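## Task

Shelf spots are labelled with lot numbers on the shelf edge beneath them, and several spots may carry the same number. Get one cardboard box from lot 451 and one from lot 434 onto the desk, resting wholly on it with nothing overhanging its edge. All other cardboard boxes must remain on the shelves they started on. If no box of a lot exists in the storeroom, leave that lot out. The robot must not tip over or finish leaning, or the task fails.

## Robot and tools

Robot: a simulated Hello Robot Stretch 3 with a single arm. It has a two-wheel base (0.33 m long, 0.34 m wide, rounded back) that pivots about a point midway between the drive wheels, 0.05 m behind the front edge, and cannot strafe. A lift slides up a mast, and a telescoping arm reaches out to the robot's RIGHT side, ending in a wrist (yaw, pitch, roll) and a two-finger gripper. Reaching further forward means driving the base. With the arm in and wrist folded, a turn sweeps a 0.28 m radius; an unfolded level wrist reaches beyond that.

Frames: the base frame has its origin on the floor between the drive wheels, x forward, y left, z up, metres. hand_pose is reported in it, located where the closed fingertips meet. The odometry frame is the base frame as it was at scene start; base_odometry counts wheel turns only (slip looks like travel), heading in rad, left positive, -3.142 to 3.142.

Tool move: one action per call. Arguments are named keys, not lists. "base" holds exactly one relative command: {"translate_m": d} drives d metres from the current spot (positive forward, -3 to 3), or {"rotate_rad": d} turns in place by d radians (positive left, -6.4 to 6.4). "joints" is a dict of absolute targets by name: lift_m 0 to 1.1 m; arm_m 0 to 0.52 m extension; wrist_yaw_rad -1.345 to 4.42 (0 along the arm, positive toward the front; 3.0 folds it over the base); wrist_pitch_rad -1.57 to 0.451 (0 level, negative tips fingers down); wrist_roll_rad -2.911 to 2.918 (0 fingers side by side); gripper_m -0.089 to 0.179 (bigger is wider; fingertip gap is roughly 0.007 m less when nearly shut, 0.025 m less when fully open); head_pan_rad -3.953 to 1.73 (0 forward, positive left, -1.57 looks along the arm); head_tilt_rad -1.53 to 0.419 (negative down). Tolerances for done: about ±0.004 for lift, arm, gripper; ±0.02 yaw and roll; ±0.05 pitch; ±0.1 head. Optional "pace" is "default" or "max"; optional "speeds" caps individual motions by the same key names (translate_m 0.12/0.30 m/s, rotate_rad 0.76/1.90, lift_m 0.11/0.15, arm_m 0.14/0.40 at default/max). The base is limited to 0.10 m/s and 0.63 rad/s unless lift_m is below 0.30, arm_m below 0.03 and wrist_yaw_rad above 2.54. {"servos": "reboot"} must be sent alone; it revives servos that cut out. "cameras" picks images (head_camera, nav_camera, wrist_camera, all; [] for none). "blocking" true waits for rest; false returns in about 0.5 s while motion continues. Any motion ends after 14 s with time_out. Unknown keys make a call invalid; out-of-range numbers get it refused, and a refusal or an unrequested stop cancels the remaining move, wait and finished_scene calls of that reply.

"contact_limits" sits next to its own command: arm_m takes a motor_effort percent (1 to 100), lift_m takes {"down": n, "up": n} in percent beyond free-motion force (values under about 12 may trip with no contact), translate_m and rotate_rad take a wheel-effort percent. The base has no contact stop unless you give one.

wait(seconds 0 to 10) just observes; it returns early when running moves settle. stop brakes all your running motions; braked joints hold and may still press. zoom_image(camera, region [x0,y0,x1,y1] pixels, at most 504 by 504) enlarges part of that camera's latest picture. finished_scene(scene) ends the scene irreversibly; the result must then hold without the robot.

Results: base_status and joint_status say done, moving, off_target (rested short, may still push), contact_stop (that joint goes slack until commanded again), time_out, or torque_fault (limp until reboot). on_its_own lists what happened uncommanded; held at shows a target, not a reading. motor_effort is percent of maximum, positive toward higher values, with peak in brackets; an effort at rest outside normal range signals load or pushing. Wrist pitch peaks near 45 and roll near 72. base_tilt gives forward/right lean in degrees (±4 offset). lidar_m: 12 distances in 30 degree sectors counter-clockwise from straight ahead (4th left, 7th behind, 10th right), seen only at 0.17 m height; "-" means nothing or too close. wrist_depth_mm and head_depth_mm are 7x7 median depth grids. turned_by_wheels vs turned_by_imu: trust the IMU when they differ by over 0.15 rad.

Cameras: head_camera image arrives rotated; turn it a quarter clockwise to view upright. nav_camera needs a quarter counter-clockwise. Both follow the head pan/tilt; wrist_camera rides on the gripper. Calibration is given per camera (K, distortion, T_world_to_cam in base frame).

Gripping: command a gripper_m below the object's width to hold; open to at least 0.05 above its width to let go. Readings don't confirm a grasp; check the images. Overly hard squeezes are eased automatically, so resend if it slips.

Cautions: before folding or unfolding the wrist, put lift_m at 0.32 to 0.95, wrist_pitch_rad at -0.4, roll near 0; afterwards the lift may go down to 0.25. With yaw below -0.4, keep pitch at -0.5 or less. Pushing on rigid things with the gripper above about 0.45 m, or driving while snagged, can topple the robot; if a lean appears, back the gripper off. Wrist and head have no contact stop. Avoid dropping or flinging objects, collisions, hard shoves and knocking other items off shelves. Thinking time advances the simulation while moves continue.

Each tool is called after "Request:" in YAML: its name, and indented under it one key for each argument.

## Session

Request:
move:
  joints: {"head_pan_rad": 0.0, "head_tilt_rad": -0.3}
  pace: "max"
  cameras: ["nav_camera"]

Request:
move:
  joints: {"head_pan_rad": 1.5}
  pace: "max"
  cameras: ["nav_camera"]

Request:
move:
  joints: {"head_pan_rad": -1.57}
  pace: "max"
  cameras: ["nav_camera"]

Request:
move:
  joints: {"head_pan_rad": -3.14}
  pace: "max"
  cameras: ["nav_camera"]

Scene clock: 0.70 s.
move: done
base_odometry: x=+0.000 y=+0.000 heading=+0.000
turned_by_wheels: +0.000
turned_by_imu: +0.000
base_tilt: forward=-0.2 right=-1.1
lidar_m: 0.73 0.73 0.86 1.54 2.67 1.26 1.01 1.12 1.82 1.63 1.40 0.83
head_depth_mm: 682 715 761 802 852 915 978 / 661 696 732 773 823 883 941 / 648 676 710 752 798 843 906 / 628 658 691 733 774 827 878 / 609 640 672 707 742 790 836 / 595 623 651 685 724 763 808 / 581 605 635 667 703 738 784
base_status: not commanded
joint_positions: lift_m=+0.374 arm_m=+0.001 wrist_yaw_rad=+3.009 wrist_pitch_rad=-0.462 wrist_roll_rad=+0.000 gripper_m=+0.037 head_pan_rad=+0.000 head_tilt_rad=-0.301
joint_status: all done
measured_speeds: all 0
motor_effort: left_wheel=-0.5(0.7) right_wheel=+0.6(1.1) lift_m=+23.7(23.8) arm_m=-5.1(5.1) wrist_yaw_rad=-0.8(1.1) wrist_pitch_rad=+2.0(2.0) wrist_roll_rad=-0.1(0.2) gripper_m=+0.2(0.8) head_pan_rad=+0.1(2.1) head_tilt_rad=-2.9(8.1)
hand_pose: x=+0.0076 y=+0.0712 z=+0.3774 quat_wxyz=(+0.207, +0.697, +0.116, +0.676) (m; base frame)
wrist_depth_mm: - 139 - - - 915 697 / - 152 - - - 956 723 / - 169 969 - - 961 744 / 857 797 209 859 832 834 772 / 717 720 212 713 695 690 698 / 624 613 130 587 127 597 595 / 543 541 303 359 515 526 522
pictures: nav_camera (sideways)
camera_calibration:
nav_camera: T_world_to_cam=[[0.270892, 0.0170399, 0.962459, -1.21132], [0.0143551, -0.999804, 0.0136607, 0.0323021], [0.962503, 0.0101157, -0.271084, 0.300179], [0, 0, 0, 1]] pos_world=[0.038751, 0.0499, 1.24678]

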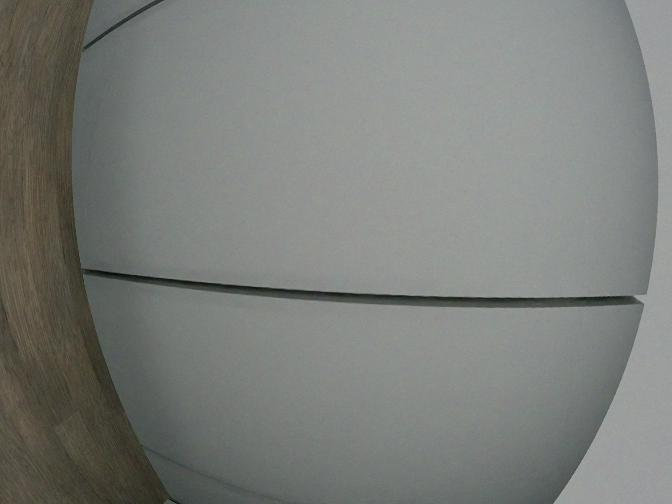

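Scene clock: 2.73 s.
move: done
base_odometry: x=+0.000 y=+0.000 heading=+0.000
turned_by_wheels: +0.000
turned_by_imu: +0.000
base_tilt: forward=-0.2 right=-1.2
lidar_m: 0.73 0.73 0.86 1.53 2.68 1.26 1.01 1.12 1.82 1.63 1.40 0.83
head_depth_mm: 1072 1088 1104 1116 1134 1149 1166 / 1284 1314 1329 1346 1382 1403 1431 / 2521 1647 1672 1720 1758 1786 1578 / 2477 2614 2773 2923 2972 2054 1562 / 2400 2516 2680 2810 2880 2038 1557 / 2338 2432 2551 2693 2749 2021 1559 / 2256 2372 2508 2598 2695 2025 1552
base_status: not commanded
joint_positions: lift_m=+0.374 arm_m=+0.001 wrist_yaw_rad=+3.009 wrist_pitch_rad=-0.462 wrist_roll_rad=+0.000 gripper_m=+0.037 head_pan_rad=+1.508 head_tilt_rad=-0.301
joint_status: all done
measured_speeds: translate_m=+0.000 rotate_rad=+0.000 lift_m=+0.000 arm_m=+0.000 wrist_yaw_rad=+0.000 wrist_pitch_rad=+0.000 wrist_roll_rad=+0.000 head_pan_rad=-0.024 head_tilt_rad=+0.000
motor_effort: left_wheel=-0.6(1.0) right_wheel=+0.1(1.2) lift_m=+22.8(23.9) arm_m=-7.6(8.2) wrist_yaw_rad=-0.5(2.1) wrist_pitch_rad=+1.9(2.1) wrist_roll_rad=+0.1(0.3) gripper_m=+0.7(0.8) head_pan_rad=-2.9(4.9) head_tilt_rad=-2.0(3.8)
hand_pose: x=+0.0076 y=+0.0712 z=+0.3774 quat_wxyz=(+0.207, +0.697, +0.116, +0.676) (m; base frame)
wrist_depth_mm: - 140 - - - 897 707 / - 152 - - - 979 722 / - 170 957 - - 942 750 / 866 805 210 832 840 816 765 / 726 705 212 698 692 700 694 / 620 615 130 591 127 600 594 / 540 549 302 361 512 520 519
pictures: nav_camera (sideways)
camera_calibration:
nav_camera: T_world_to_cam=[[-0.0000719181, 0.271428, 0.962459, -1.20967], [0.998745, -0.048175, 0.0136607, 0.0262972], [0.0500743, 0.961252, -0.271084, 0.305744], [0, 0, 0, 1]] pos_world=[-0.0416612, 0.0357066, 1.24678]

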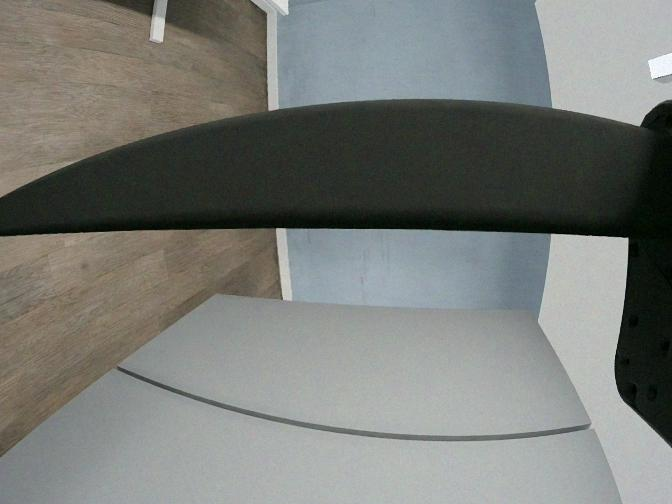

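Scene clock: 5.37 s.
move: done
base_odometry: x=+0.000 y=+0.000 heading=+0.000
turned_by_wheels: +0.000
turned_by_imu: +0.000
base_tilt: forward=-0.3 right=-1.2
lidar_m: 0.73 0.73 0.86 1.53 2.67 1.27 1.01 1.12 1.82 1.63 1.40 0.83
head_depth_mm: 1850 1835 1925 2017 2488 2106 1590 / 1947 2082 2190 2247 2247 2063 1581 / 1857 2036 2159 2277 2379 1992 1573 / 1750 1968 2081 2186 2190 1937 1572 / 1442 1517 1603 1703 1792 1847 1547 / 1641 1868 1964 2082 2109 1907 1559 / 1668 1801 1910 2000 1951 1891 1542
base_status: not commanded
joint_positions: lift_m=+0.374 arm_m=+0.001 wrist_yaw_rad=+3.009 wrist_pitch_rad=-0.462 wrist_roll_rad=+0.000 gripper_m=+0.037 head_pan_rad=-1.578 head_tilt_rad=-0.301
joint_status: all done
measured_speeds: translate_m=+0.000 rotate_rad=+0.000 lift_m=+0.000 arm_m=+0.000 wrist_yaw_rad=+0.000 wrist_pitch_rad=+0.000 wrist_roll_rad=+0.000 head_pan_rad=+0.024 head_tilt_rad=+0.000
motor_effort: left_wheel=-0.4(0.8) right_wheel=+0.7(1.1) lift_m=+23.3(24.1) arm_m=-11.7(11.9) wrist_yaw_rad=+0.0(1.6) wrist_pitch_rad=+1.8(2.1) wrist_roll_rad=+0.0(0.3) gripper_m=+0.7(1.1) head_pan_rad=+3.5(5.9) head_tilt_rad=-0.4(2.5)
hand_pose: x=+0.0076 y=+0.0712 z=+0.3774 quat_wxyz=(+0.207, +0.697, +0.116, +0.676) (m; base frame)
wrist_depth_mm: - 139 - - - 906 702 / - 152 - - - 953 735 / - 169 981 - - 964 740 / 869 784 210 858 823 832 760 / 708 705 212 707 701 690 680 / 622 612 130 590 127 599 595 / 541 543 302 361 520 528 517
pictures: nav_camera (sideways)
camera_calibration:
nav_camera: T_world_to_cam=[[0.0150136, -0.271012, 0.962459, -1.20976], [-0.999883, -0.00687802, 0.0136607, 0.0384889], [0.0029176, -0.962551, -0.271083, 0.306032], [0, 0, 0, 1]] pos_world=[0.0557544, -0.0330233, 1.24678]

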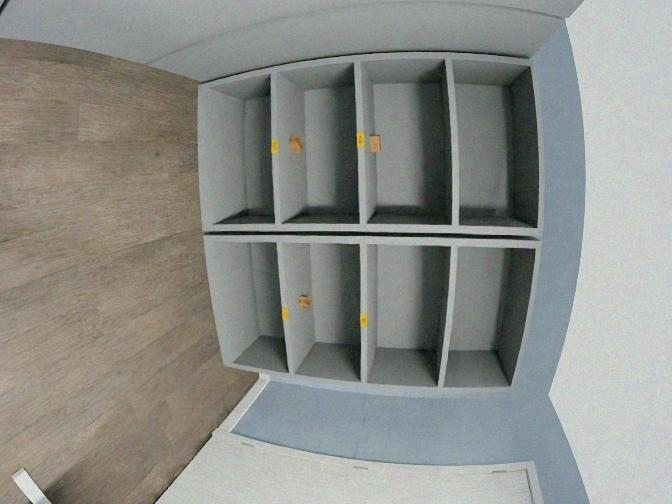

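Scene clock: 7.43 s.
move: done
base_odometry: x=+0.000 y=+0.000 heading=+0.000
turned_by_wheels: +0.000
turned_by_imu: +0.000
base_tilt: forward=-0.3 right=-1.3
lidar_m: 0.73 0.73 0.86 1.53 2.67 1.27 1.01 1.12 1.81 1.64 1.40 0.83
head_depth_mm: 1548 1625 1726 1826 1371 1833 1587 / 1503 1577 1664 1766 1364 1080 1487 / 1460 1536 1610 1707 1347 1071 1507 / 1424 1478 1552 1650 1337 1016 1516 / 1386 1456 1507 1611 1329 1003 1563 / 1349 1413 1473 1567 1310 952 1415 / 1314 1374 1424 1504 1310 903 1546
base_status: not commanded
joint_positions: lift_m=+0.374 arm_m=+0.001 wrist_yaw_rad=+3.009 wrist_pitch_rad=-0.462 wrist_roll_rad=+0.000 gripper_m=+0.037 head_pan_rad=-3.148 head_tilt_rad=-0.301
joint_status: all done
measured_speeds: translate_m=+0.000 rotate_rad=+0.000 lift_m=+0.000 arm_m=+0.000 wrist_yaw_rad=+0.000 wrist_pitch_rad=+0.000 wrist_roll_rad=+0.000 head_pan_rad=+0.024 head_tilt_rad=+0.000
motor_effort: left_wheel=-0.3(0.8) right_wheel=+0.5(1.1) lift_m=+23.1(24.3) arm_m=-12.8(13.4) wrist_yaw_rad=-0.2(1.4) wrist_pitch_rad=+2.0(2.0) wrist_roll_rad=+0.1(0.3) gripper_m=+0.2(1.1) head_pan_rad=+3.1(5.0) head_tilt_rad=+0.5(1.5)
hand_pose: x=+0.0076 y=+0.0712 z=+0.3774 quat_wxyz=(+0.207, +0.697, +0.116, +0.676) (m; base frame)
wrist_depth_mm: - 139 - - - 918 707 / - 152 - - - 971 726 / - 169 962 - - 942 752 / 856 801 210 836 828 836 766 / 719 719 213 708 698 690 698 / 623 618 130 587 127 601 600 / 534 544 302 361 513 529 527
pictures: nav_camera (sideways)
camera_calibration:
nav_camera: T_world_to_cam=[[-0.270998, -0.0152583, 0.962459, -1.20802], [-0.00778076, 0.999876, 0.0136607, 0.0324371], [-0.962548, -0.00378663, -0.271084, 0.311921], [0, 0, 0, 1]] pos_world=[-0.0268784, -0.0496842, 1.24678]

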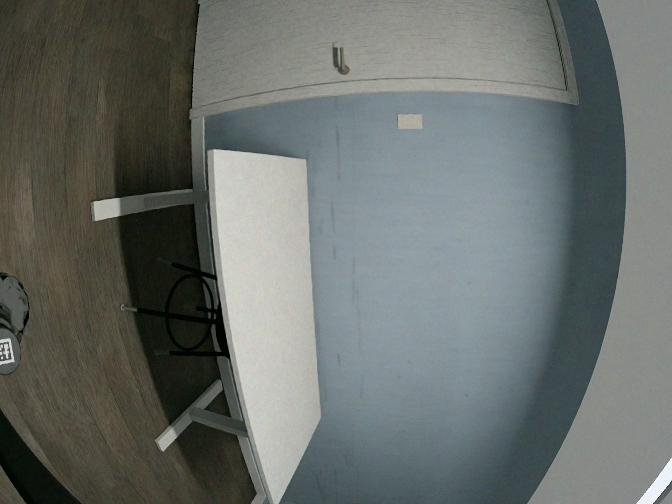

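Request:
move:
  joints: {"head_pan_rad": -1.45, "head_tilt_rad": -0.28}
  pace: "max"
  cameras: ["head_camera"]

Scene clock: 19.77 s.
move: done
base_odometry: x=+0.000 y=+0.000 heading=+0.000
turned_by_wheels: +0.000
turned_by_imu: +0.000
base_tilt: forward=-0.4 right=-1.2
lidar_m: 0.73 0.73 0.86 1.53 2.67 1.26 1.01 1.12 1.82 1.63 1.40 0.83
head_depth_mm: 1880 2039 2128 2181 2175 2052 1626 / 1889 1980 2078 2191 2188 2011 1634 / 1741 1971 2056 2156 2151 1992 1609 / 1513 1643 1630 1701 1843 1875 1598 / 1783 1904 2004 2086 2115 1962 1586 / 1659 1873 1980 2068 2067 1975 1592 / 1693 1838 1961 2026 2082 1965 1583
base_status: not commanded
joint_positions: lift_m=+0.374 arm_m=+0.001 wrist_yaw_rad=+3.009 wrist_pitch_rad=-0.462 wrist_roll_rad=+0.000 gripper_m=+0.037 head_pan_rad=-1.442 head_tilt_rad=-0.280
joint_status: all done
measured_speeds: translate_m=+0.000 rotate_rad=+0.000 lift_m=+0.000 arm_m=+0.000 wrist_yaw_rad=+0.000 wrist_pitch_rad=+0.000 wrist_roll_rad=+0.000 head_pan_rad=-0.024 head_tilt_rad=+0.000
motor_effort: left_wheel=-0.8(0.8) right_wheel=+0.0(1.4) lift_m=+23.7(24.7) arm_m=-13.1(13.3) wrist_yaw_rad=+0.6(1.4) wrist_pitch_rad=+1.9(2.0) wrist_roll_rad=-0.2(0.4) gripper_m=+0.3(1.0) head_pan_rad=-3.0(6.9) head_tilt_rad=+5.9(8.8)
hand_pose: x=+0.0076 y=+0.0712 z=+0.3774 quat_wxyz=(+0.207, +0.697, +0.116, +0.676) (m; base frame)
wrist_depth_mm: - 139 - - - 901 704 / - 152 - - - 991 732 / - 169 979 - - 957 752 / 867 793 210 845 837 826 761 / 728 714 214 696 703 699 696 / 618 610 130 588 127 590 597 / 539 550 303 361 517 524 524
pictures: head_camera (sideways)
camera_calibration:
head_camera: T_world_to_cam=[[-0.07493, 0.217745, -0.973125, 1.28252], [0.994586, 0.0867789, -0.057165, 0.0679879], [0.0719994, -0.97214, -0.223068, 0.245459], [0, 0, 0, 1]] pos_world=[0.0108065, -0.046541, 1.30669]

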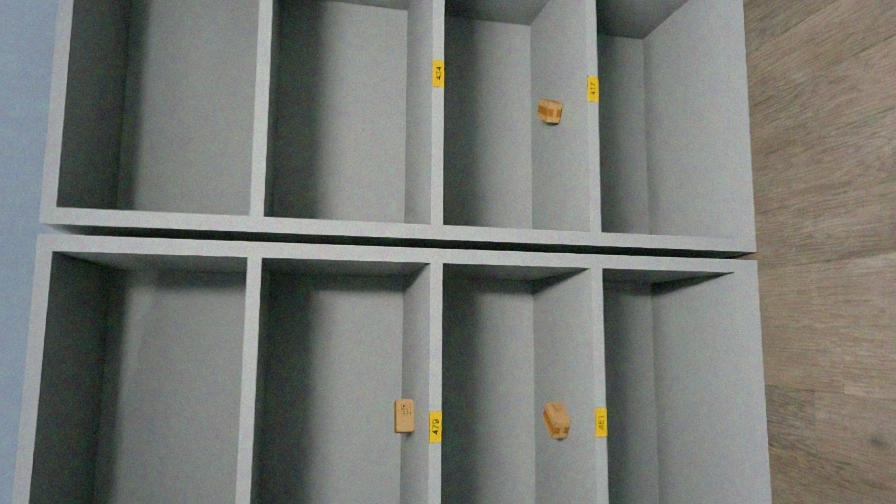

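Request:
zoom_image:
  camera: "head_camera"
  region: [400, 380, 640, 460]

Request:
zoom_image:
  camera: "head_camera"
  region: [400, 40, 640, 140]

Scaled by 2.100 from the camera's 896x504 image, which has a finer 1280x720 frame.

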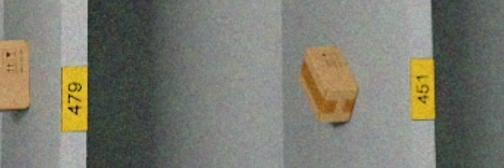

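Scaled by 2.100 from the camera's 896x504 image, which has a finer 1280x720 frame.

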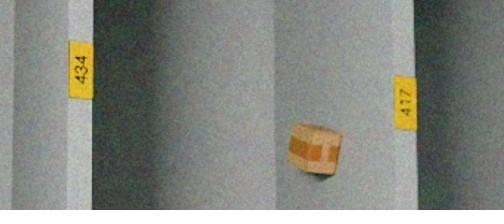

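Request:
move:
  base: {"rotate_rad": -1.111}
  joints: {"lift_m": 0.27}
  pace: "max"
  cameras: []

Request:
move:
  base: {"translate_m": 1.03}
  pace: "max"
  cameras: []

Request:
move:
  base: {"rotate_rad": 1.331}
  joints: {"head_pan_rad": -1.57, "head_tilt_rad": -0.6}
  pace: "max"
  cameras: ["head_camera"]

Scene clock: 118.63 s.
move: done
base_odometry: x=+0.000 y=+0.000 heading=-1.111
turned_by_wheels: -1.111
turned_by_imu: -1.089
base_tilt: forward=-0.3 right=-1.1
lidar_m: 1.52 0.86 0.73 0.73 0.83 1.41 2.66 1.26 1.01 1.12 1.77 1.63
head_depth_mm: 1324 1378 1421 1489 1436 965 1470 / 1370 1417 1489 1544 1546 962 1514 / 1420 1478 1547 1606 1676 1740 1613 / 1457 1516 1580 1645 1748 1817 1604 / 1521 1584 1648 1749 1814 1890 1588 / 1577 1653 1735 1819 1884 1958 1591 / 1640 1720 1808 1883 2001 2043 1578
base_status: done
joint_positions: lift_m=+0.270 arm_m=+0.001 wrist_yaw_rad=+3.009 wrist_pitch_rad=-0.463 wrist_roll_rad=+0.000 gripper_m=+0.037 head_pan_rad=-1.450 head_tilt_rad=-0.280
joint_status: all done
measured_speeds: all 0
motor_effort: left_wheel=+5.9(14.3) right_wheel=-9.9(14.9) lift_m=+30.6(30.7) arm_m=-12.4(13.3) wrist_yaw_rad=-1.2(1.6) wrist_pitch_rad=+2.1(2.2) wrist_roll_rad=+0.0(0.3) gripper_m=+0.4(1.0) head_pan_rad=-2.4(3.5) head_tilt_rad=+4.4(6.2)
hand_pose: x=+0.0076 y=+0.0711 z=+0.2727 quat_wxyz=(+0.208, +0.697, +0.117, +0.676) (m; base frame)
wrist_depth_mm: 857 140 749 749 719 693 666 / 960 153 854 818 789 757 738 / 865 169 759 826 828 792 774 / 675 629 209 670 657 654 645 / 573 560 214 540 551 553 540 / 489 289 130 278 127 468 462 / 254 254 246 252 398 413 414
pictures: none
No camera images: "cameras" was empty.

Scene clock: 123.40 s.
move: done
base_odometry: x=+0.457 y=-0.923 heading=-1.110
turned_by_wheels: +0.000
turned_by_imu: +0.000
base_tilt: forward=-0.2 right=-1.2
lidar_m: 0.87 0.57 0.49 0.48 0.55 0.94 3.65 1.67 1.79 1.49 0.76 0.81
head_depth_mm: 1528 1579 1635 1694 1764 1851 1626 / 1580 1626 1697 1785 1847 1913 1607 / 1648 1723 1793 1843 1935 1997 1621 / 1705 1772 1849 1951 2027 2066 1605 / 1331 1375 1441 1499 1607 1695 1568 / 1370 1410 1498 1527 1632 1431 1500 / 1435 1439 1546 1364 1615 1233 1389
base_status: done
joint_positions: lift_m=+0.270 arm_m=+0.001 wrist_yaw_rad=+3.009 wrist_pitch_rad=-0.463 wrist_roll_rad=+0.000 gripper_m=+0.037 head_pan_rad=-1.450 head_tilt_rad=-0.280
joint_status: not commanded
measured_speeds: all 0
motor_effort: left_wheel=+6.1(16.1) right_wheel=-0.6(10.4) lift_m=+24.1(31.5) arm_m=-10.6(13.1) wrist_yaw_rad=-0.7(2.1) wrist_pitch_rad=+2.1(2.3) wrist_roll_rad=-0.1(0.3) gripper_m=+0.7(1.0) head_pan_rad=-1.9(3.5) head_tilt_rad=+3.5(5.8)
hand_pose: x=+0.0076 y=+0.0711 z=+0.2727 quat_wxyz=(+0.208, +0.697, +0.117, +0.676) (m; base frame)
wrist_depth_mm: 581 140 521 506 488 482 459 / 638 152 568 557 532 514 493 / 709 169 612 616 589 567 539 / 685 628 209 656 648 608 590 / 568 561 214 543 554 540 539 / 489 288 131 277 127 471 467 / 255 254 244 250 396 414 413
pictures: none
No camera images: "cameras" was empty.

Scene clock: 125.37 s.
move: done
base_odometry: x=+0.457 y=-0.923 heading=+0.220
turned_by_wheels: +1.331
turned_by_imu: +1.305
base_tilt: forward=-0.3 right=-1.1
lidar_m: 0.48 0.50 0.68 1.80 1.84 1.67 1.79 1.50 0.75 1.08 0.70 0.51
head_depth_mm: 890 982 935 979 1047 979 1151 / 892 977 918 1232 1117 1287 1181 / 889 981 901 1223 1106 1307 1170 / 887 971 835 1224 1068 1294 1175 / 886 976 871 1221 1060 1296 1174 / 882 968 866 1215 1086 1281 1169 / 882 965 851 1193 1079 1227 1152
base_status: done
joint_positions: lift_m=+0.270 arm_m=+0.001 wrist_yaw_rad=+3.009 wrist_pitch_rad=-0.463 wrist_roll_rad=+0.000 gripper_m=+0.037 head_pan_rad=-1.573 head_tilt_rad=-0.602
joint_status: all done
measured_speeds: all 0
motor_effort: left_wheel=-6.4(15.5) right_wheel=+8.0(14.6) lift_m=+26.2(26.2) arm_m=-12.8(13.6) wrist_yaw_rad=-0.5(1.7) wrist_pitch_rad=+2.1(2.2) wrist_roll_rad=-0.2(0.3) gripper_m=+0.3(1.0) head_pan_rad=+0.0(6.0) head_tilt_rad=-3.2(8.7)
hand_pose: x=+0.0076 y=+0.0711 z=+0.2727 quat_wxyz=(+0.208, +0.697, +0.117, +0.676) (m; base frame)
wrist_depth_mm: - 140 - - - 798 568 / - 152 - - - 812 573 / 859 169 745 837 818 773 574 / 682 640 210 658 651 655 591 / 562 554 215 537 548 552 539 / 493 289 130 277 127 472 471 / 254 254 246 249 398 414 411
pictures: head_camera (sideways)
camera_calibration:
head_camera: T_world_to_cam=[[-0.0452672, 0.521696, -0.85193, 1.12417], [0.997439, -0.0236711, -0.0674943, 0.0813917], [-0.0553776, -0.852803, -0.519289, 0.631726], [0, 0, 0, 1]] pos_world=[0.00468822, -0.0458112, 1.29125]

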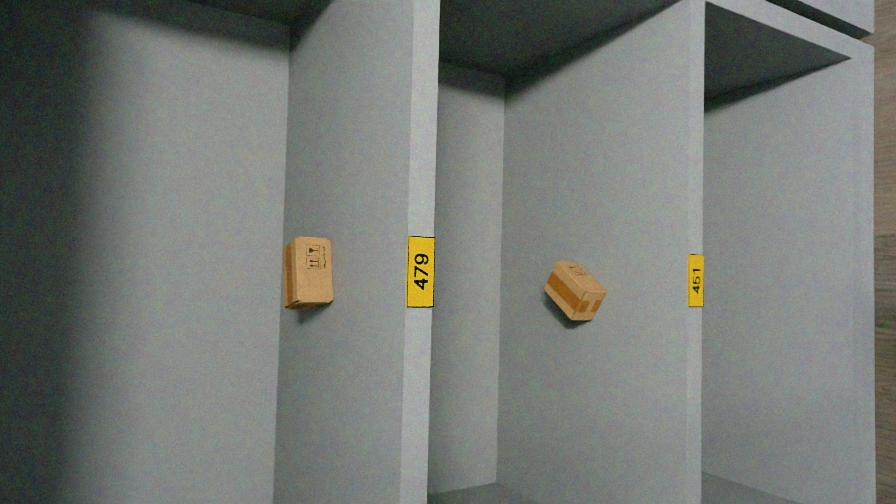

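Request:
zoom_image:
  camera: "head_camera"
  region: [500, 220, 720, 360]

Scaled by 2.291 from the camera's 896x504 image, which has a finer 1280x720 frame.

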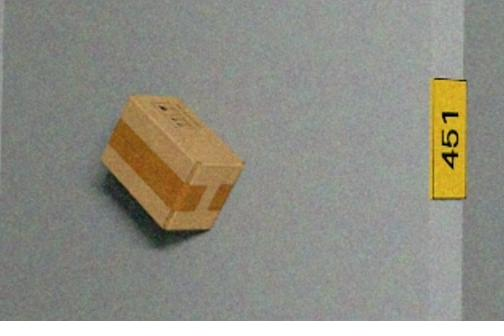

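Request:
move:
  joints: {"lift_m": 0.5, "wrist_pitch_rad": -0.4, "wrist_roll_rad": 0.0, "gripper_m": 0.179}
  base: {"rotate_rad": -0.19}
  pace: "max"
  cameras: []

Request:
move:
  joints: {"wrist_yaw_rad": -0.385}
  base: {"translate_m": 0.275}
  pace: "max"
  cameras: []

Request:
move:
  joints: {"wrist_pitch_rad": -0.3, "lift_m": 0.53, "arm_m": 0.15}
  contact_limits: {"arm_m": 36}
  cameras: ["wrist_camera", "head_camera"]

Scene clock: 247.17 s.
move: done
base_odometry: x=+0.457 y=-0.923 heading=+0.030
turned_by_wheels: -0.190
turned_by_imu: -0.187
base_tilt: forward=-0.2 right=-1.2
lidar_m: 0.48 0.49 0.58 1.08 2.60 1.67 1.79 1.50 0.76 0.94 0.76 0.54
head_depth_mm: 719 736 756 803 907 1321 1257 / 895 919 858 939 1010 1083 1201 / 926 1024 912 1258 1112 1308 1209 / 907 997 896 1252 1101 1299 1193 / 885 975 885 1221 1099 1291 1173 / 872 955 811 1198 1047 951 1159 / 856 933 858 1163 1082 917 1156
base_status: done
joint_positions: lift_m=+0.500 arm_m=+0.001 wrist_yaw_rad=+3.009 wrist_pitch_rad=-0.419 wrist_roll_rad=+0.000 gripper_m=+0.179 head_pan_rad=-1.570 head_tilt_rad=-0.600
joint_status: all done
measured_speeds: all 0
motor_effort: left_wheel=+3.9(13.1) right_wheel=-7.4(13.5) lift_m=+28.6(34.7) arm_m=-8.4(9.8) wrist_yaw_rad=-0.4(1.9) wrist_pitch_rad=+3.0(5.4) wrist_roll_rad=+0.1(1.3) gripper_m=+0.9(83.8) head_pan_rad=+2.7(4.0) head_tilt_rad=+3.6(4.3)
hand_pose: x=+0.0084 y=+0.0768 z=+0.5125 quat_wxyz=(+0.193, +0.699, +0.101, +0.681) (m; base frame)
wrist_depth_mm: - 139 - - 878 623 474 / - 150 - - 937 647 494 / - 165 - - - 677 499 / - - 211 - - 701 515 / 948 194 214 934 932 764 509 / 119 141 237 788 795 758 121 / 118 682 277 679 695 671 108
pictures: none
No camera images: "cameras" was empty.

Scene clock: 250.87 s.
move: done
base_odometry: x=+0.732 y=-0.914 heading=+0.030
turned_by_wheels: +0.000
turned_by_imu: +0.000
base_tilt: forward=-0.4 right=-1.3
lidar_m: 0.22 0.22 0.26 0.48 3.71 1.92 2.06 1.73 0.90 1.03 0.40 0.25
head_depth_mm: 920 1020 939 1189 1128 1252 1221 / 892 989 927 1262 1119 1305 1200 / 877 967 823 701 1106 973 1179 / 860 945 895 692 1068 936 1178 / 840 921 885 685 1091 927 1173 / 825 898 869 673 1084 896 1157 / 806 884 855 635 983 823 962
base_status: done
joint_positions: lift_m=+0.500 arm_m=+0.001 wrist_yaw_rad=-0.382 wrist_pitch_rad=-0.419 wrist_roll_rad=+0.000 gripper_m=+0.179 head_pan_rad=-1.570 head_tilt_rad=-0.600
joint_status: all done
measured_speeds: all 0
motor_effort: left_wheel=+5.7(12.2) right_wheel=+4.7(11.3) lift_m=+27.2(27.6) arm_m=-6.8(9.1) wrist_yaw_rad=-2.8(7.7) wrist_pitch_rad=+3.1(3.1) wrist_roll_rad=-0.1(0.3) gripper_m=+0.3(1.1) head_pan_rad=+3.1(3.6) head_tilt_rad=+3.7(4.3)
hand_pose: x=-0.1051 y=-0.3536 z=+0.5125 quat_wxyz=(+0.651, +0.013, -0.707, -0.276) (m; base frame)
wrist_depth_mm: 506 475 468 481 482 581 - / 318 329 359 408 773 662 - / 293 - - - 831 728 - / - - - - 873 782 - / - 143 - - 838 887 921 / 118 127 - - 761 753 121 / 116 - - 666 681 668 108
pictures: none
No camera images: "cameras" was empty.

Scene clock: 253.23 s.
move: done
base_odometry: x=+0.732 y=-0.914 heading=+0.030
turned_by_wheels: +0.000
turned_by_imu: +0.000
base_tilt: forward=-0.4 right=-1.3
lidar_m: 0.22 0.22 0.26 0.48 3.71 1.93 2.06 1.73 0.89 1.03 0.40 0.25
head_depth_mm: 915 1017 938 1190 1130 1251 1223 / 893 992 926 1260 1120 1312 1189 / 876 968 823 700 1116 966 600 / 857 946 889 691 1073 907 616 / 843 920 879 684 1090 925 1169 / 822 898 871 675 1085 892 1162 / 809 885 858 633 976 818 963
base_status: not commanded
joint_positions: lift_m=+0.530 arm_m=+0.150 wrist_yaw_rad=-0.382 wrist_pitch_rad=-0.321 wrist_roll_rad=+0.000 gripper_m=+0.179 head_pan_rad=-1.570 head_tilt_rad=-0.600
joint_status: all done
measured_speeds: all 0
motor_effort: left_wheel=+5.2(6.0) right_wheel=+5.0(6.0) lift_m=+29.3(33.0) arm_m=+13.0(15.0) wrist_yaw_rad=-2.4(4.7) wrist_pitch_rad=+3.4(5.7) wrist_roll_rad=-0.1(0.3) gripper_m=+0.6(1.0) head_pan_rad=+2.1(3.2) head_tilt_rad=+3.3(4.2)
contact_limits: arm_m 36 (drawing in: default 31, maximum 55; extending or still: default 40, maximum 69)
hand_pose: x=-0.1093 y=-0.5135 z=+0.5650 quat_wxyz=(+0.664, -0.021, -0.706, -0.244) (m; base frame)
wrist_depth_mm: 498 536 - - 708 551 458 / 519 556 392 601 602 539 481 / 398 397 374 389 385 412 522 / 293 290 289 290 334 610 - / 231 229 249 276 871 682 602 / 119 141 - - - 739 121 / 116 - - - - 728 108
pictures: head_camera (sideways), wrist_camera
camera_calibration:
head_camera: T_world_to_cam=[[-0.0467982, 0.519899, -0.852945, 1.1255], [0.997504, -0.0208719, -0.0674518, 0.0813362], [-0.0528707, -0.853973, -0.517625, 0.629546], [0, 0, 0, 1]] pos_world=[0.00482285, -0.0458357, 1.29135]
wrist_camera: T_world_to_cam=[[-0.941542, 0.336193, -0.0217655, 0.0886314], [0.18557, 0.463617, -0.866385, 0.780412], [-0.281182, -0.819777, -0.498902, -0.00363264], [0, 0, 0, 1]] pos_world=[-0.0623924, -0.394587, 0.676254]

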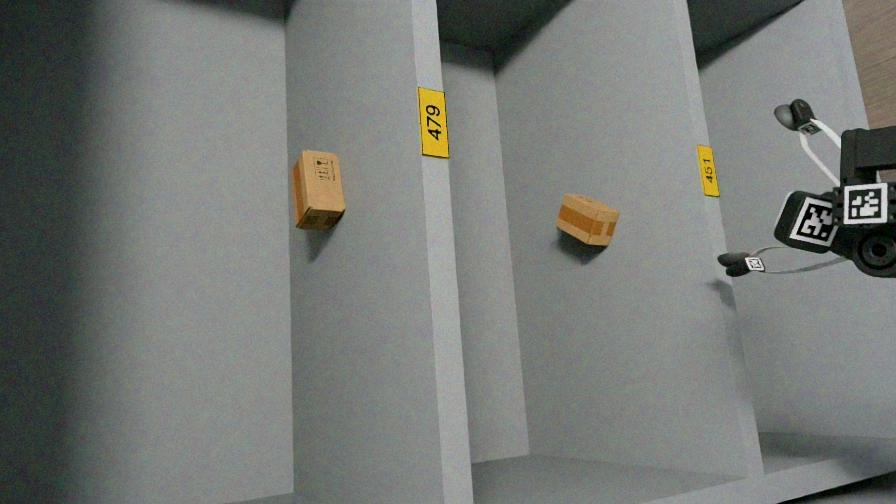

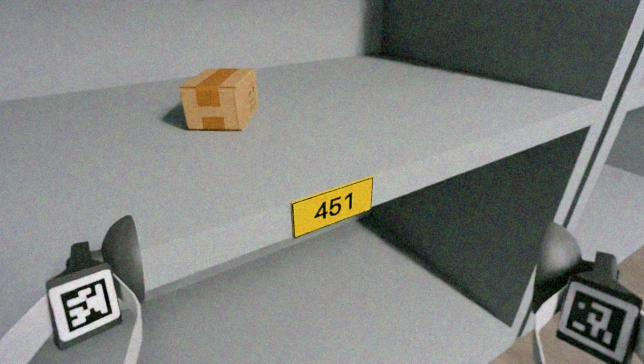

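Request:
move:
  base: {"translate_m": 0.026}
  joints: {"arm_m": 0.33}
  contact_limits: {"arm_m": 36}
  cameras: ["wrist_camera"]

Scene clock: 294.97 s.
move: done
base_odometry: x=+0.758 y=-0.914 heading=+0.030
turned_by_wheels: +0.000
turned_by_imu: +0.000
base_tilt: forward=-0.4 right=-1.2
lidar_m: 0.19 0.19 0.23 0.43 3.73 1.94 2.08 1.75 0.91 1.02 0.35 0.22
head_depth_mm: 909 1011 936 1231 1120 1304 1221 / 887 987 918 710 1116 971 1190 / 869 963 825 699 1078 656 578 / 857 942 896 693 1106 671 1146 / 836 919 888 682 1092 904 1164 / 817 899 870 641 1086 897 1143 / 805 873 805 634 814 807 925
base_status: done
joint_positions: lift_m=+0.530 arm_m=+0.330 wrist_yaw_rad=-0.382 wrist_pitch_rad=-0.321 wrist_roll_rad=+0.000 gripper_m=+0.179 head_pan_rad=-1.570 head_tilt_rad=-0.600
joint_status: all done
measured_speeds: all 0
motor_effort: left_wheel=+2.7(9.3) right_wheel=+6.0(10.1) lift_m=+24.3(26.8) arm_m=+13.6(14.7) wrist_yaw_rad=-1.4(4.1) wrist_pitch_rad=+3.3(3.5) wrist_roll_rad=+0.0(0.3) gripper_m=+0.4(1.2) head_pan_rad=+1.5(2.4) head_tilt_rad=+2.5(3.4)
contact_limits: arm_m 36 (drawing in: default 31, maximum 55; extending or still: default 40, maximum 69)
hand_pose: x=-0.1094 y=-0.6935 z=+0.5650 quat_wxyz=(+0.664, -0.021, -0.706, -0.244) (m; base frame)
wrist_depth_mm: 360 395 446 517 631 541 445 / 376 415 472 529 542 534 456 / 380 395 341 301 383 382 376 / 292 293 239 259 285 281 279 / 230 219 228 227 227 226 223 / 119 145 188 188 187 180 121 / 116 157 160 160 159 155 108
pictures: wrist_camera
camera_calibration:
wrist_camera: T_world_to_cam=[[-0.941509, 0.336286, -0.021763, 0.149189], [0.185595, 0.463544, -0.866419, 0.863851], [-0.281276, -0.81978, -0.498843, -0.151234], [0, 0, 0, 1]] pos_world=[-0.0624022, -0.574581, 0.676261]

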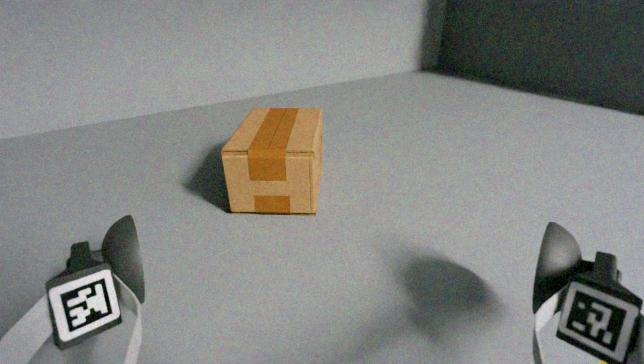

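Request:
move:
  joints: {"arm_m": 0.445}
  contact_limits: {"arm_m": 36}
  speeds: {"arm_m": 0.08}
  cameras: ["wrist_camera"]

Scene clock: 314.70 s.
move: done
base_odometry: x=+0.758 y=-0.914 heading=+0.030
turned_by_wheels: +0.000
turned_by_imu: +0.000
base_tilt: forward=-0.4 right=-1.3
lidar_m: 0.19 0.19 0.23 0.43 3.74 1.95 2.09 1.75 0.91 1.02 0.35 0.22
head_depth_mm: 912 1005 936 1235 1128 1304 1216 / 888 987 923 709 1119 977 1185 / 870 963 823 700 1079 677 577 / 851 936 896 692 1058 880 1175 / 835 917 886 684 1103 903 1158 / 816 901 871 643 1086 896 1146 / 801 874 803 633 822 803 927
base_status: not commanded
joint_positions: lift_m=+0.530 arm_m=+0.445 wrist_yaw_rad=-0.382 wrist_pitch_rad=-0.321 wrist_roll_rad=+0.000 gripper_m=+0.179 head_pan_rad=-1.570 head_tilt_rad=-0.600
joint_status: all done
measured_speeds: all 0
motor_effort: left_wheel=+2.8(3.3) right_wheel=+6.5(7.5) lift_m=+24.4(24.9) arm_m=+13.5(15.3) wrist_yaw_rad=-3.1(4.3) wrist_pitch_rad=+3.4(3.5) wrist_roll_rad=-0.4(0.4) gripper_m=+0.7(1.1) head_pan_rad=+0.8(2.1) head_tilt_rad=+2.1(2.8)
contact_limits: arm_m 36 (drawing in: default 31, maximum 55; extending or still: default 40, maximum 69)
hand_pose: x=-0.1094 y=-0.8085 z=+0.5650 quat_wxyz=(+0.664, -0.021, -0.706, -0.244) (m; base frame)
wrist_depth_mm: 275 299 340 388 458 500 420 / 291 317 362 421 489 517 439 / 302 335 365 389 385 380 375 / 292 289 288 183 284 281 280 / 230 220 227 145 216 224 223 / 119 145 182 126 129 181 121 / 119 157 156 138 151 154 108
pictures: wrist_camera
camera_calibration:
wrist_camera: T_world_to_cam=[[-0.941509, 0.336286, -0.0217629, 0.187861], [0.185594, 0.463541, -0.866421, 0.917156], [-0.281277, -0.819782, -0.49884, -0.245512], [0, 0, 0, 1]] pos_world=[-0.0624022, -0.689581, 0.67626]

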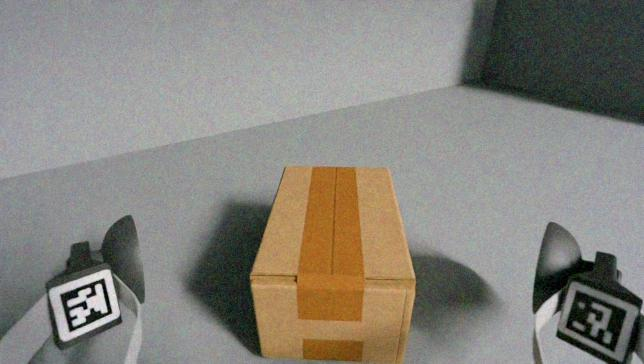

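Request:
move:
  joints: {"arm_m": 0.457}
  contact_limits: {"arm_m": 36}
  cameras: []

Request:
move:
  joints: {"gripper_m": 0.03}
  cameras: []

Request:
move:
  joints: {"gripper_m": 0.012}
  cameras: ["wrist_camera"]

Scene clock: 325.00 s.
move: done
base_odometry: x=+0.758 y=-0.914 heading=+0.030
turned_by_wheels: +0.000
turned_by_imu: +0.000
base_tilt: forward=-0.4 right=-1.2
lidar_m: 0.19 0.19 0.23 0.43 3.74 1.95 2.09 1.75 0.91 1.02 0.35 0.22
head_depth_mm: 912 1011 939 1239 1137 1291 1214 / 890 989 920 711 1125 979 1195 / 872 958 824 702 1075 698 577 / 851 937 896 691 1060 876 1166 / 835 915 884 683 1096 902 1163 / 820 897 871 641 1083 894 1146 / 805 871 802 631 820 806 927
base_status: not commanded
joint_positions: lift_m=+0.530 arm_m=+0.457 wrist_yaw_rad=-0.382 wrist_pitch_rad=-0.321 wrist_roll_rad=+0.000 gripper_m=+0.179 head_pan_rad=-1.570 head_tilt_rad=-0.600
joint_status: all done
measured_speeds: all 0
motor_effort: left_wheel=+2.8(3.2) right_wheel=+6.4(7.4) lift_m=+27.1(27.3) arm_m=+12.7(14.3) wrist_yaw_rad=-2.9(4.1) wrist_pitch_rad=+3.4(3.5) wrist_roll_rad=-0.2(0.2) gripper_m=+0.9(1.1) head_pan_rad=+0.4(0.9) head_tilt_rad=+1.8(2.5)
contact_limits: arm_m 36 (drawing in: default 31, maximum 55; extending or still: default 40, maximum 69)
hand_pose: x=-0.1094 y=-0.8205 z=+0.5650 quat_wxyz=(+0.664, -0.021, -0.706, -0.244) (m; base frame)
wrist_depth_mm: 266 292 328 379 442 498 420 / 279 307 352 405 486 512 432 / 295 324 362 387 383 379 378 / 291 289 286 184 283 283 279 / 230 218 227 145 208 224 223 / 119 145 182 120 124 180 121 / 119 156 156 120 121 154 108
pictures: none
No camera images: "cameras" was empty.

Scene clock: 327.03 s.
move: done
base_odometry: x=+0.758 y=-0.914 heading=+0.030
turned_by_wheels: +0.000
turned_by_imu: +0.000
base_tilt: forward=-0.4 right=-1.3
lidar_m: 0.19 0.19 0.23 0.43 3.72 1.95 2.08 1.75 0.91 1.02 0.35 0.22
head_depth_mm: 909 1009 936 1226 1125 1298 1219 / 891 985 921 712 1116 978 1194 / 874 963 824 700 1074 697 579 / 850 941 898 691 1103 876 1176 / 838 921 884 684 1096 906 1163 / 819 898 872 642 1089 893 1158 / 804 875 801 631 817 807 927
base_status: not commanded
joint_positions: lift_m=+0.530 arm_m=+0.457 wrist_yaw_rad=-0.383 wrist_pitch_rad=-0.321 wrist_roll_rad=+0.000 gripper_m=+0.031 head_pan_rad=-1.570 head_tilt_rad=-0.600
joint_status: all done
measured_speeds: all 0
motor_effort: left_wheel=+2.8(3.2) right_wheel=+6.3(7.8) lift_m=+28.3(28.8) arm_m=+13.0(13.5) wrist_yaw_rad=-1.3(4.4) wrist_pitch_rad=+3.3(3.5) wrist_roll_rad=+0.0(0.3) gripper_m=-14.6(87.5) head_pan_rad=+0.0(1.0) head_tilt_rad=+1.0(2.1)
contact_limits: arm_m 36 (drawing in: default 31, maximum 55; extending or still: default 40, maximum 69)
hand_pose: x=-0.1096 y=-0.8204 z=+0.5651 quat_wxyz=(+0.664, -0.022, -0.706, -0.244) (m; base frame)
wrist_depth_mm: 265 292 330 375 442 500 420 / 280 307 351 405 481 515 430 / 294 322 362 389 385 381 377 / 291 288 286 193 270 282 280 / 229 230 160 145 150 224 223 / 190 188 131 129 125 179 185 / 166 113 151 143 150 150 158
pictures: none
No camera images: "cameras" was empty.

Scene clock: 327.73 s.
move: done
base_odometry: x=+0.758 y=-0.914 heading=+0.030
turned_by_wheels: +0.000
turned_by_imu: +0.000
base_tilt: forward=-0.3 right=-1.3
lidar_m: 0.19 0.19 0.23 0.43 3.72 1.95 2.08 1.75 0.91 1.02 0.35 0.22
head_depth_mm: 911 1008 934 1227 1127 1295 1223 / 890 987 921 710 1121 976 1193 / 869 960 823 701 1079 697 580 / 852 939 896 692 1099 879 1171 / 836 918 884 686 1093 905 1163 / 820 896 870 641 1087 896 1149 / 803 871 803 631 820 805 927
base_status: not commanded
joint_positions: lift_m=+0.530 arm_m=+0.457 wrist_yaw_rad=-0.383 wrist_pitch_rad=-0.320 wrist_roll_rad=+0.000 gripper_m=+0.013 head_pan_rad=-1.570 head_tilt_rad=-0.600
joint_status: all done
measured_speeds: all 0
motor_effort: left_wheel=+2.7(3.1) right_wheel=+6.7(7.3) lift_m=+28.8(29.4) arm_m=+12.0(12.9) wrist_yaw_rad=-2.7(3.1) wrist_pitch_rad=+3.4(3.4) wrist_roll_rad=+0.0(0.3) gripper_m=-20.7(83.8) head_pan_rad=-0.2(1.0) head_tilt_rad=+2.1(2.1)
contact_limits: arm_m 36 (drawing in: default 31, maximum 55; extending or still: default 40, maximum 69)
hand_pose: x=-0.1096 y=-0.8205 z=+0.5652 quat_wxyz=(+0.664, -0.022, -0.706, -0.244) (m; base frame)
wrist_depth_mm: 264 294 328 376 441 495 421 / 279 308 348 403 476 524 433 / 295 323 363 386 386 384 378 / 291 289 286 193 268 283 280 / 229 230 162 145 150 223 222 / 191 189 131 130 125 179 185 / 166 113 152 143 150 121 158
pictures: wrist_camera
camera_calibration:
wrist_camera: T_world_to_cam=[[-0.941178, 0.337211, -0.0217408, 0.192446], [0.185873, 0.462905, -0.866701, 0.92253], [-0.282197, -0.819761, -0.498355, -0.255681], [0, 0, 0, 1]] pos_world=[-0.0624997, -0.701536, 0.676321]

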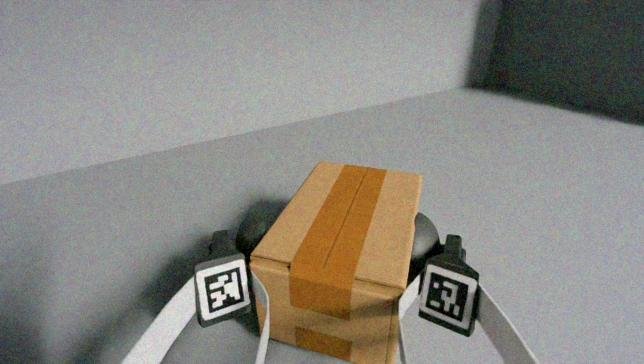

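Request:
move:
  joints: {"lift_m": 0.585}
  speeds: {"lift_m": 0.05}
  cameras: ["wrist_camera"]

Scene clock: 356.47 s.
move: done
base_odometry: x=+0.758 y=-0.914 heading=+0.030
turned_by_wheels: +0.000
turned_by_imu: +0.000
base_tilt: forward=-0.3 right=-1.2
lidar_m: 0.19 0.19 0.23 0.43 3.75 1.95 2.08 1.75 0.91 1.02 0.35 0.22
head_depth_mm: 910 1010 937 1228 1125 1296 1211 / 889 984 919 711 1125 974 1171 / 871 957 826 698 903 627 1150 / 853 946 898 692 760 906 1165 / 832 920 883 682 1092 901 1165 / 821 899 873 643 1085 893 1144 / 802 873 800 633 819 804 929
base_status: not commanded
joint_positions: lift_m=+0.585 arm_m=+0.457 wrist_yaw_rad=-0.383 wrist_pitch_rad=-0.323 wrist_roll_rad=+0.000 gripper_m=+0.015 head_pan_rad=-1.570 head_tilt_rad=-0.600
joint_status: all done
measured_speeds: all 0
motor_effort: left_wheel=+2.7(3.1) right_wheel=+7.0(7.2) lift_m=+31.4(36.0) arm_m=+10.2(11.4) wrist_yaw_rad=-1.6(3.8) wrist_pitch_rad=+3.8(3.9) wrist_roll_rad=-0.2(0.3) gripper_m=-8.6(9.3) head_pan_rad=-0.2(1.1) head_tilt_rad=+0.6(1.9)
contact_limits: arm_m 36 (drawing in: default 31, maximum 55; extending or still: default 40, maximum 69)
hand_pose: x=-0.1095 y=-0.8202 z=+0.6196 quat_wxyz=(+0.664, -0.021, -0.706, -0.245) (m; base frame)
wrist_depth_mm: 265 294 331 374 445 491 418 / 277 306 349 407 484 524 431 / 295 323 373 437 496 511 446 / 307 345 378 185 374 390 390 / 312 317 160 145 150 309 311 / 263 263 131 130 125 248 256 / 223 113 211 143 209 209 221
pictures: wrist_camera
camera_calibration:
wrist_camera: T_world_to_cam=[[-0.941157, 0.337263, -0.0218386, 0.193745], [0.186682, 0.46491, -0.865453, 0.970519], [-0.281732, -0.818604, -0.500515, -0.226003], [0, 0, 0, 1]] pos_world=[-0.0625068, -0.701554, 0.731052]

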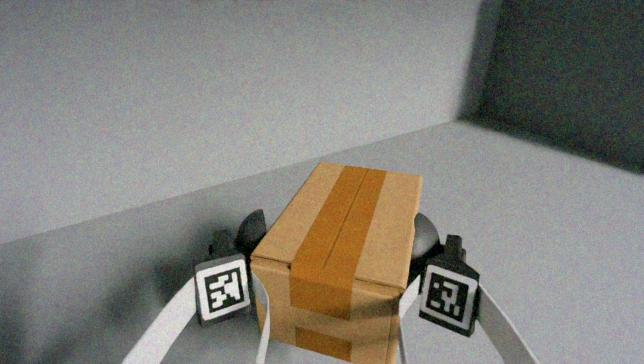

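Request:
move:
  joints: {"gripper_m": 0.008}
  cameras: []

Request:
move:
  joints: {"arm_m": 0.02}
  cameras: []

Request:
move:
  base: {"translate_m": -0.70}
  joints: {"lift_m": 0.88, "wrist_yaw_rad": 0.0}
  cameras: ["wrist_camera"]

Scene clock: 365.60 s.
move: done
base_odometry: x=+0.758 y=-0.914 heading=+0.030
turned_by_wheels: +0.000
turned_by_imu: +0.000
base_tilt: forward=-0.5 right=-1.2
lidar_m: 0.19 0.19 0.23 0.43 3.75 1.95 2.08 1.75 0.91 1.02 0.35 0.22
head_depth_mm: 914 1008 936 1239 1133 1302 1212 / 886 984 922 712 1122 979 1179 / 869 963 826 699 903 626 1152 / 850 940 896 690 763 904 1168 / 836 917 886 681 1095 902 1165 / 821 895 868 640 1090 897 1152 / 804 872 802 630 818 804 929
base_status: not commanded
joint_positions: lift_m=+0.585 arm_m=+0.457 wrist_yaw_rad=-0.383 wrist_pitch_rad=-0.323 wrist_roll_rad=+0.000 gripper_m=+0.009 head_pan_rad=-1.570 head_tilt_rad=-0.600
joint_status: all done
measured_speeds: all 0
motor_effort: left_wheel=+2.7(3.1) right_wheel=+6.5(7.3) lift_m=+31.3(31.9) arm_m=+9.2(9.3) wrist_yaw_rad=-1.8(3.1) wrist_pitch_rad=+3.9(3.9) wrist_roll_rad=-0.1(0.3) gripper_m=-21.9(57.2) head_pan_rad=-0.7(1.5) head_tilt_rad=+0.3(1.0)
contact_limits: arm_m 36 (drawing in: default 31, maximum 55; extending or still: default 40, maximum 69)
hand_pose: x=-0.1095 y=-0.8202 z=+0.6195 quat_wxyz=(+0.664, -0.021, -0.706, -0.245) (m; base frame)
wrist_depth_mm: 265 293 330 376 444 498 417 / 279 307 347 408 482 540 432 / 292 325 371 436 503 511 447 / 308 347 380 187 371 389 389 / 310 318 160 146 151 312 307 / 263 263 130 130 125 249 257 / 224 112 211 143 209 208 220
pictures: none
No camera images: "cameras" was empty.

Scene clock: 370.00 s.
move: done
base_odometry: x=+0.758 y=-0.914 heading=+0.030
turned_by_wheels: +0.000
turned_by_imu: +0.000
base_tilt: forward=-0.4 right=-1.2
lidar_m: 0.19 0.19 0.23 0.43 3.73 1.95 2.08 1.75 0.91 1.02 0.35 0.22
head_depth_mm: 913 1006 940 1220 1126 1302 1217 / 890 983 925 709 1120 970 1185 / 869 963 824 701 1112 966 641 / 850 939 899 694 1103 931 1168 / 838 918 881 686 1100 900 1170 / 821 899 868 641 1084 888 1148 / 804 873 803 634 819 801 927
base_status: not commanded
joint_positions: lift_m=+0.585 arm_m=+0.020 wrist_yaw_rad=-0.383 wrist_pitch_rad=-0.323 wrist_roll_rad=+0.000 gripper_m=+0.011 head_pan_rad=-1.570 head_tilt_rad=-0.600
joint_status: all done
measured_speeds: all 0
motor_effort: left_wheel=+2.8(3.1) right_wheel=+6.7(7.7) lift_m=+31.2(32.0) arm_m=-13.2(15.0) wrist_yaw_rad=-2.7(3.5) wrist_pitch_rad=+3.9(4.0) wrist_roll_rad=+0.0(0.4) gripper_m=-8.9(22.3) head_pan_rad=-1.7(2.0) head_tilt_rad=-0.1(1.2)
hand_pose: x=-0.1095 y=-0.3832 z=+0.6195 quat_wxyz=(+0.664, -0.021, -0.706, -0.245) (m; base frame)
wrist_depth_mm: - - - - 786 602 - / - - 758 756 753 643 813 / 552 548 551 541 530 652 - / 406 404 404 186 519 746 - / 321 342 160 146 149 807 - / 318 - 130 130 125 926 980 / 679 103 - 141 139 818 841
pictures: none
No camera images: "cameras" was empty.

Scene clock: 378.13 s.
move: done
base_odometry: x=+0.059 y=-0.935 heading=+0.031
turned_by_wheels: +0.000
turned_by_imu: +0.000
base_tilt: forward=-0.2 right=-1.2
lidar_m: 0.87 0.87 1.05 1.95 2.35 1.32 1.40 1.41 1.20 0.71 1.16 0.98
head_depth_mm: 1046 1153 938 1428 1180 1529 - / 1021 1130 927 1390 1164 1519 - / 998 1100 910 1362 1110 306 - / 959 1070 832 1316 852 305 - / 579 639 710 802 904 1078 1196 / 908 1013 813 1270 1087 1335 1185 / 919 1013 854 1241 1083 1306 1176
base_status: done
joint_positions: lift_m=+0.880 arm_m=+0.020 wrist_yaw_rad=-0.003 wrist_pitch_rad=-0.324 wrist_roll_rad=+0.000 gripper_m=+0.011 head_pan_rad=-1.570 head_tilt_rad=-0.600
joint_status: all done
measured_speeds: all 0
motor_effort: left_wheel=-1.2(9.9) right_wheel=-10.7(14.9) lift_m=+23.9(35.3) arm_m=-5.8(12.4) wrist_yaw_rad=+2.5(4.9) wrist_pitch_rad=+4.0(4.0) wrist_roll_rad=-0.3(0.6) gripper_m=-9.3(10.0) head_pan_rad=-2.9(3.1) head_tilt_rad=-1.0(1.9)
hand_pose: x=-0.0222 y=-0.4002 z=+0.9144 quat_wxyz=(+0.698, +0.113, -0.698, -0.115) (m; base frame)
wrist_depth_mm: 388 403 409 416 - - 480 / - - 436 449 - - - / - - 472 487 - - - / 923 955 932 187 963 - 944 / 806 805 157 146 151 795 786 / 665 675 130 130 125 724 - / 606 112 - 141 139 - -
pictures: wrist_camera
camera_calibration:
wrist_camera: T_world_to_cam=[[-0.99911, -0.0360656, -0.0218702, -0.00998528], [0.00082496, 0.501706, -0.865038, 1.02433], [0.0421705, -0.864286, -0.50123, 0.279501], [0, 0, 0, 1]] pos_world=[-0.0226082, -0.272705, 1.02596]

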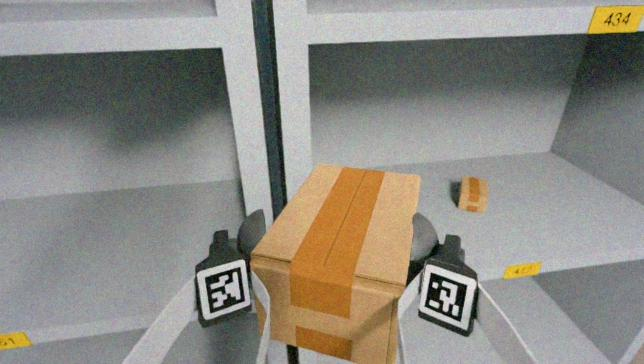

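Request:
move:
  base: {"rotate_rad": -1.382}
  cameras: []

Request:
move:
  base: {"translate_m": -1.045}
  cameras: ["head_camera"]

Scene clock: 390.90 s.
move: done
base_odometry: x=+0.059 y=-0.935 heading=-1.351
turned_by_wheels: -1.382
turned_by_imu: -1.359
base_tilt: forward=-0.3 right=-1.1
lidar_m: 0.71 1.15 0.91 0.87 0.91 1.24 3.57 1.56 1.32 1.40 1.20 1.21
head_depth_mm: 1162 1284 1445 1631 1805 1605 - / 1163 1279 1421 1610 1773 1607 - / 1167 1281 1429 1607 1776 307 - / 1165 1273 1416 1613 1735 305 - / 1161 1275 1420 1576 1759 1487 1237 / 1155 1282 1421 1601 1755 1492 1237 / 1167 1272 1423 1608 1791 1478 1229
base_status: done
joint_positions: lift_m=+0.880 arm_m=+0.020 wrist_yaw_rad=-0.003 wrist_pitch_rad=-0.324 wrist_roll_rad=+0.000 gripper_m=+0.011 head_pan_rad=-1.570 head_tilt_rad=-0.600
joint_status: not commanded
measured_speeds: all 0
motor_effort: left_wheel=+8.1(12.2) right_wheel=-10.7(13.5) lift_m=+24.4(25.4) arm_m=-8.4(8.4) wrist_yaw_rad=+2.1(3.4) wrist_pitch_rad=+3.9(4.1) wrist_roll_rad=-0.1(0.3) gripper_m=-9.3(9.7) head_pan_rad=-3.1(3.5) head_tilt_rad=-1.3(2.5)
hand_pose: x=-0.0221 y=-0.4002 z=+0.9144 quat_wxyz=(+0.698, +0.113, -0.698, -0.115) (m; base frame)
wrist_depth_mm: - - - - - - - / - - - - - - - / - - - - - - - / - - - 187 - - - / 899 - 157 146 151 - - / - - 130 130 125 - - / - 112 - 141 140 - -
pictures: none
No camera images: "cameras" was empty.

Scene clock: 402.47 s.
move: done
base_odometry: x=-0.169 y=+0.085 heading=-1.351
turned_by_wheels: +0.000
turned_by_imu: -0.001
base_tilt: forward=-0.4 right=-1.3
lidar_m: 1.75 1.24 0.90 0.87 0.90 1.24 2.54 1.46 0.83 0.98 1.47 1.99
head_depth_mm: 1182 1314 1439 1154 913 1583 - / 1177 1311 1428 1138 909 1604 - / 1193 1303 1421 1129 869 306 - / 1186 1293 1430 1110 806 305 - / 1179 1300 1425 1107 857 1414 1234 / 1179 1305 1445 1097 880 1485 1232 / 1182 1300 1458 1613 1659 1470 1231
base_status: done
joint_positions: lift_m=+0.880 arm_m=+0.020 wrist_yaw_rad=-0.003 wrist_pitch_rad=-0.324 wrist_roll_rad=+0.000 gripper_m=+0.011 head_pan_rad=-1.570 head_tilt_rad=-0.600
joint_status: not commanded
measured_speeds: all 0
motor_effort: left_wheel=-1.8(9.7) right_wheel=-11.3(15.1) lift_m=+26.0(26.5) arm_m=-12.4(13.5) wrist_yaw_rad=+1.7(3.4) wrist_pitch_rad=+3.9(4.1) wrist_roll_rad=+0.0(0.3) gripper_m=-9.8(10.3) head_pan_rad=-2.3(3.4) head_tilt_rad=-3.1(3.8)
hand_pose: x=-0.0221 y=-0.4002 z=+0.9144 quat_wxyz=(+0.698, +0.113, -0.698, -0.115) (m; base frame)
wrist_depth_mm: - - - - - - - / - - - - - - - / - - - - - - - / - - - 178 176 - - / - - 153 146 147 - - / - - 130 130 125 - - / - 112 - 141 139 880 -
pictures: head_camera (sideways)
camera_calibration:
head_camera: T_world_to_cam=[[-0.0466666, 0.519911, -0.852945, 1.1255], [0.997499, -0.0211244, -0.0674518, 0.0813362], [-0.0530869, -0.853959, -0.517625, 0.629547], [0, 0, 0, 1]] pos_world=[0.00481125, -0.0458354, 1.29135]

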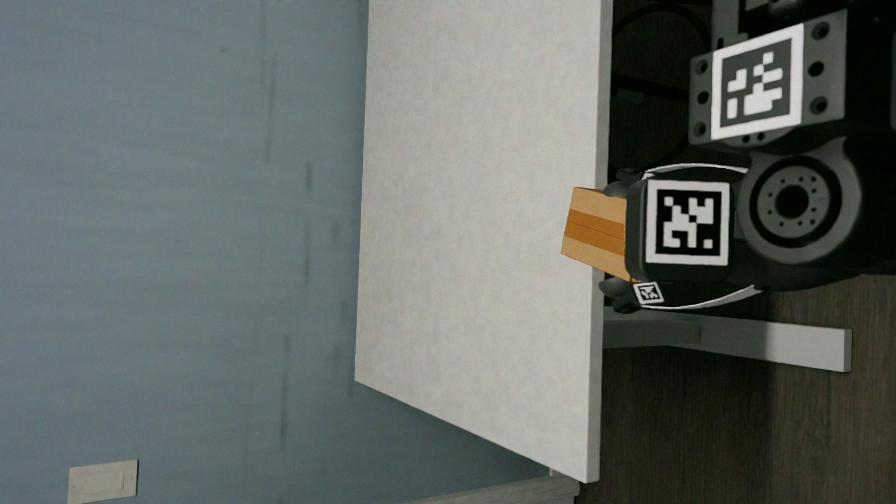

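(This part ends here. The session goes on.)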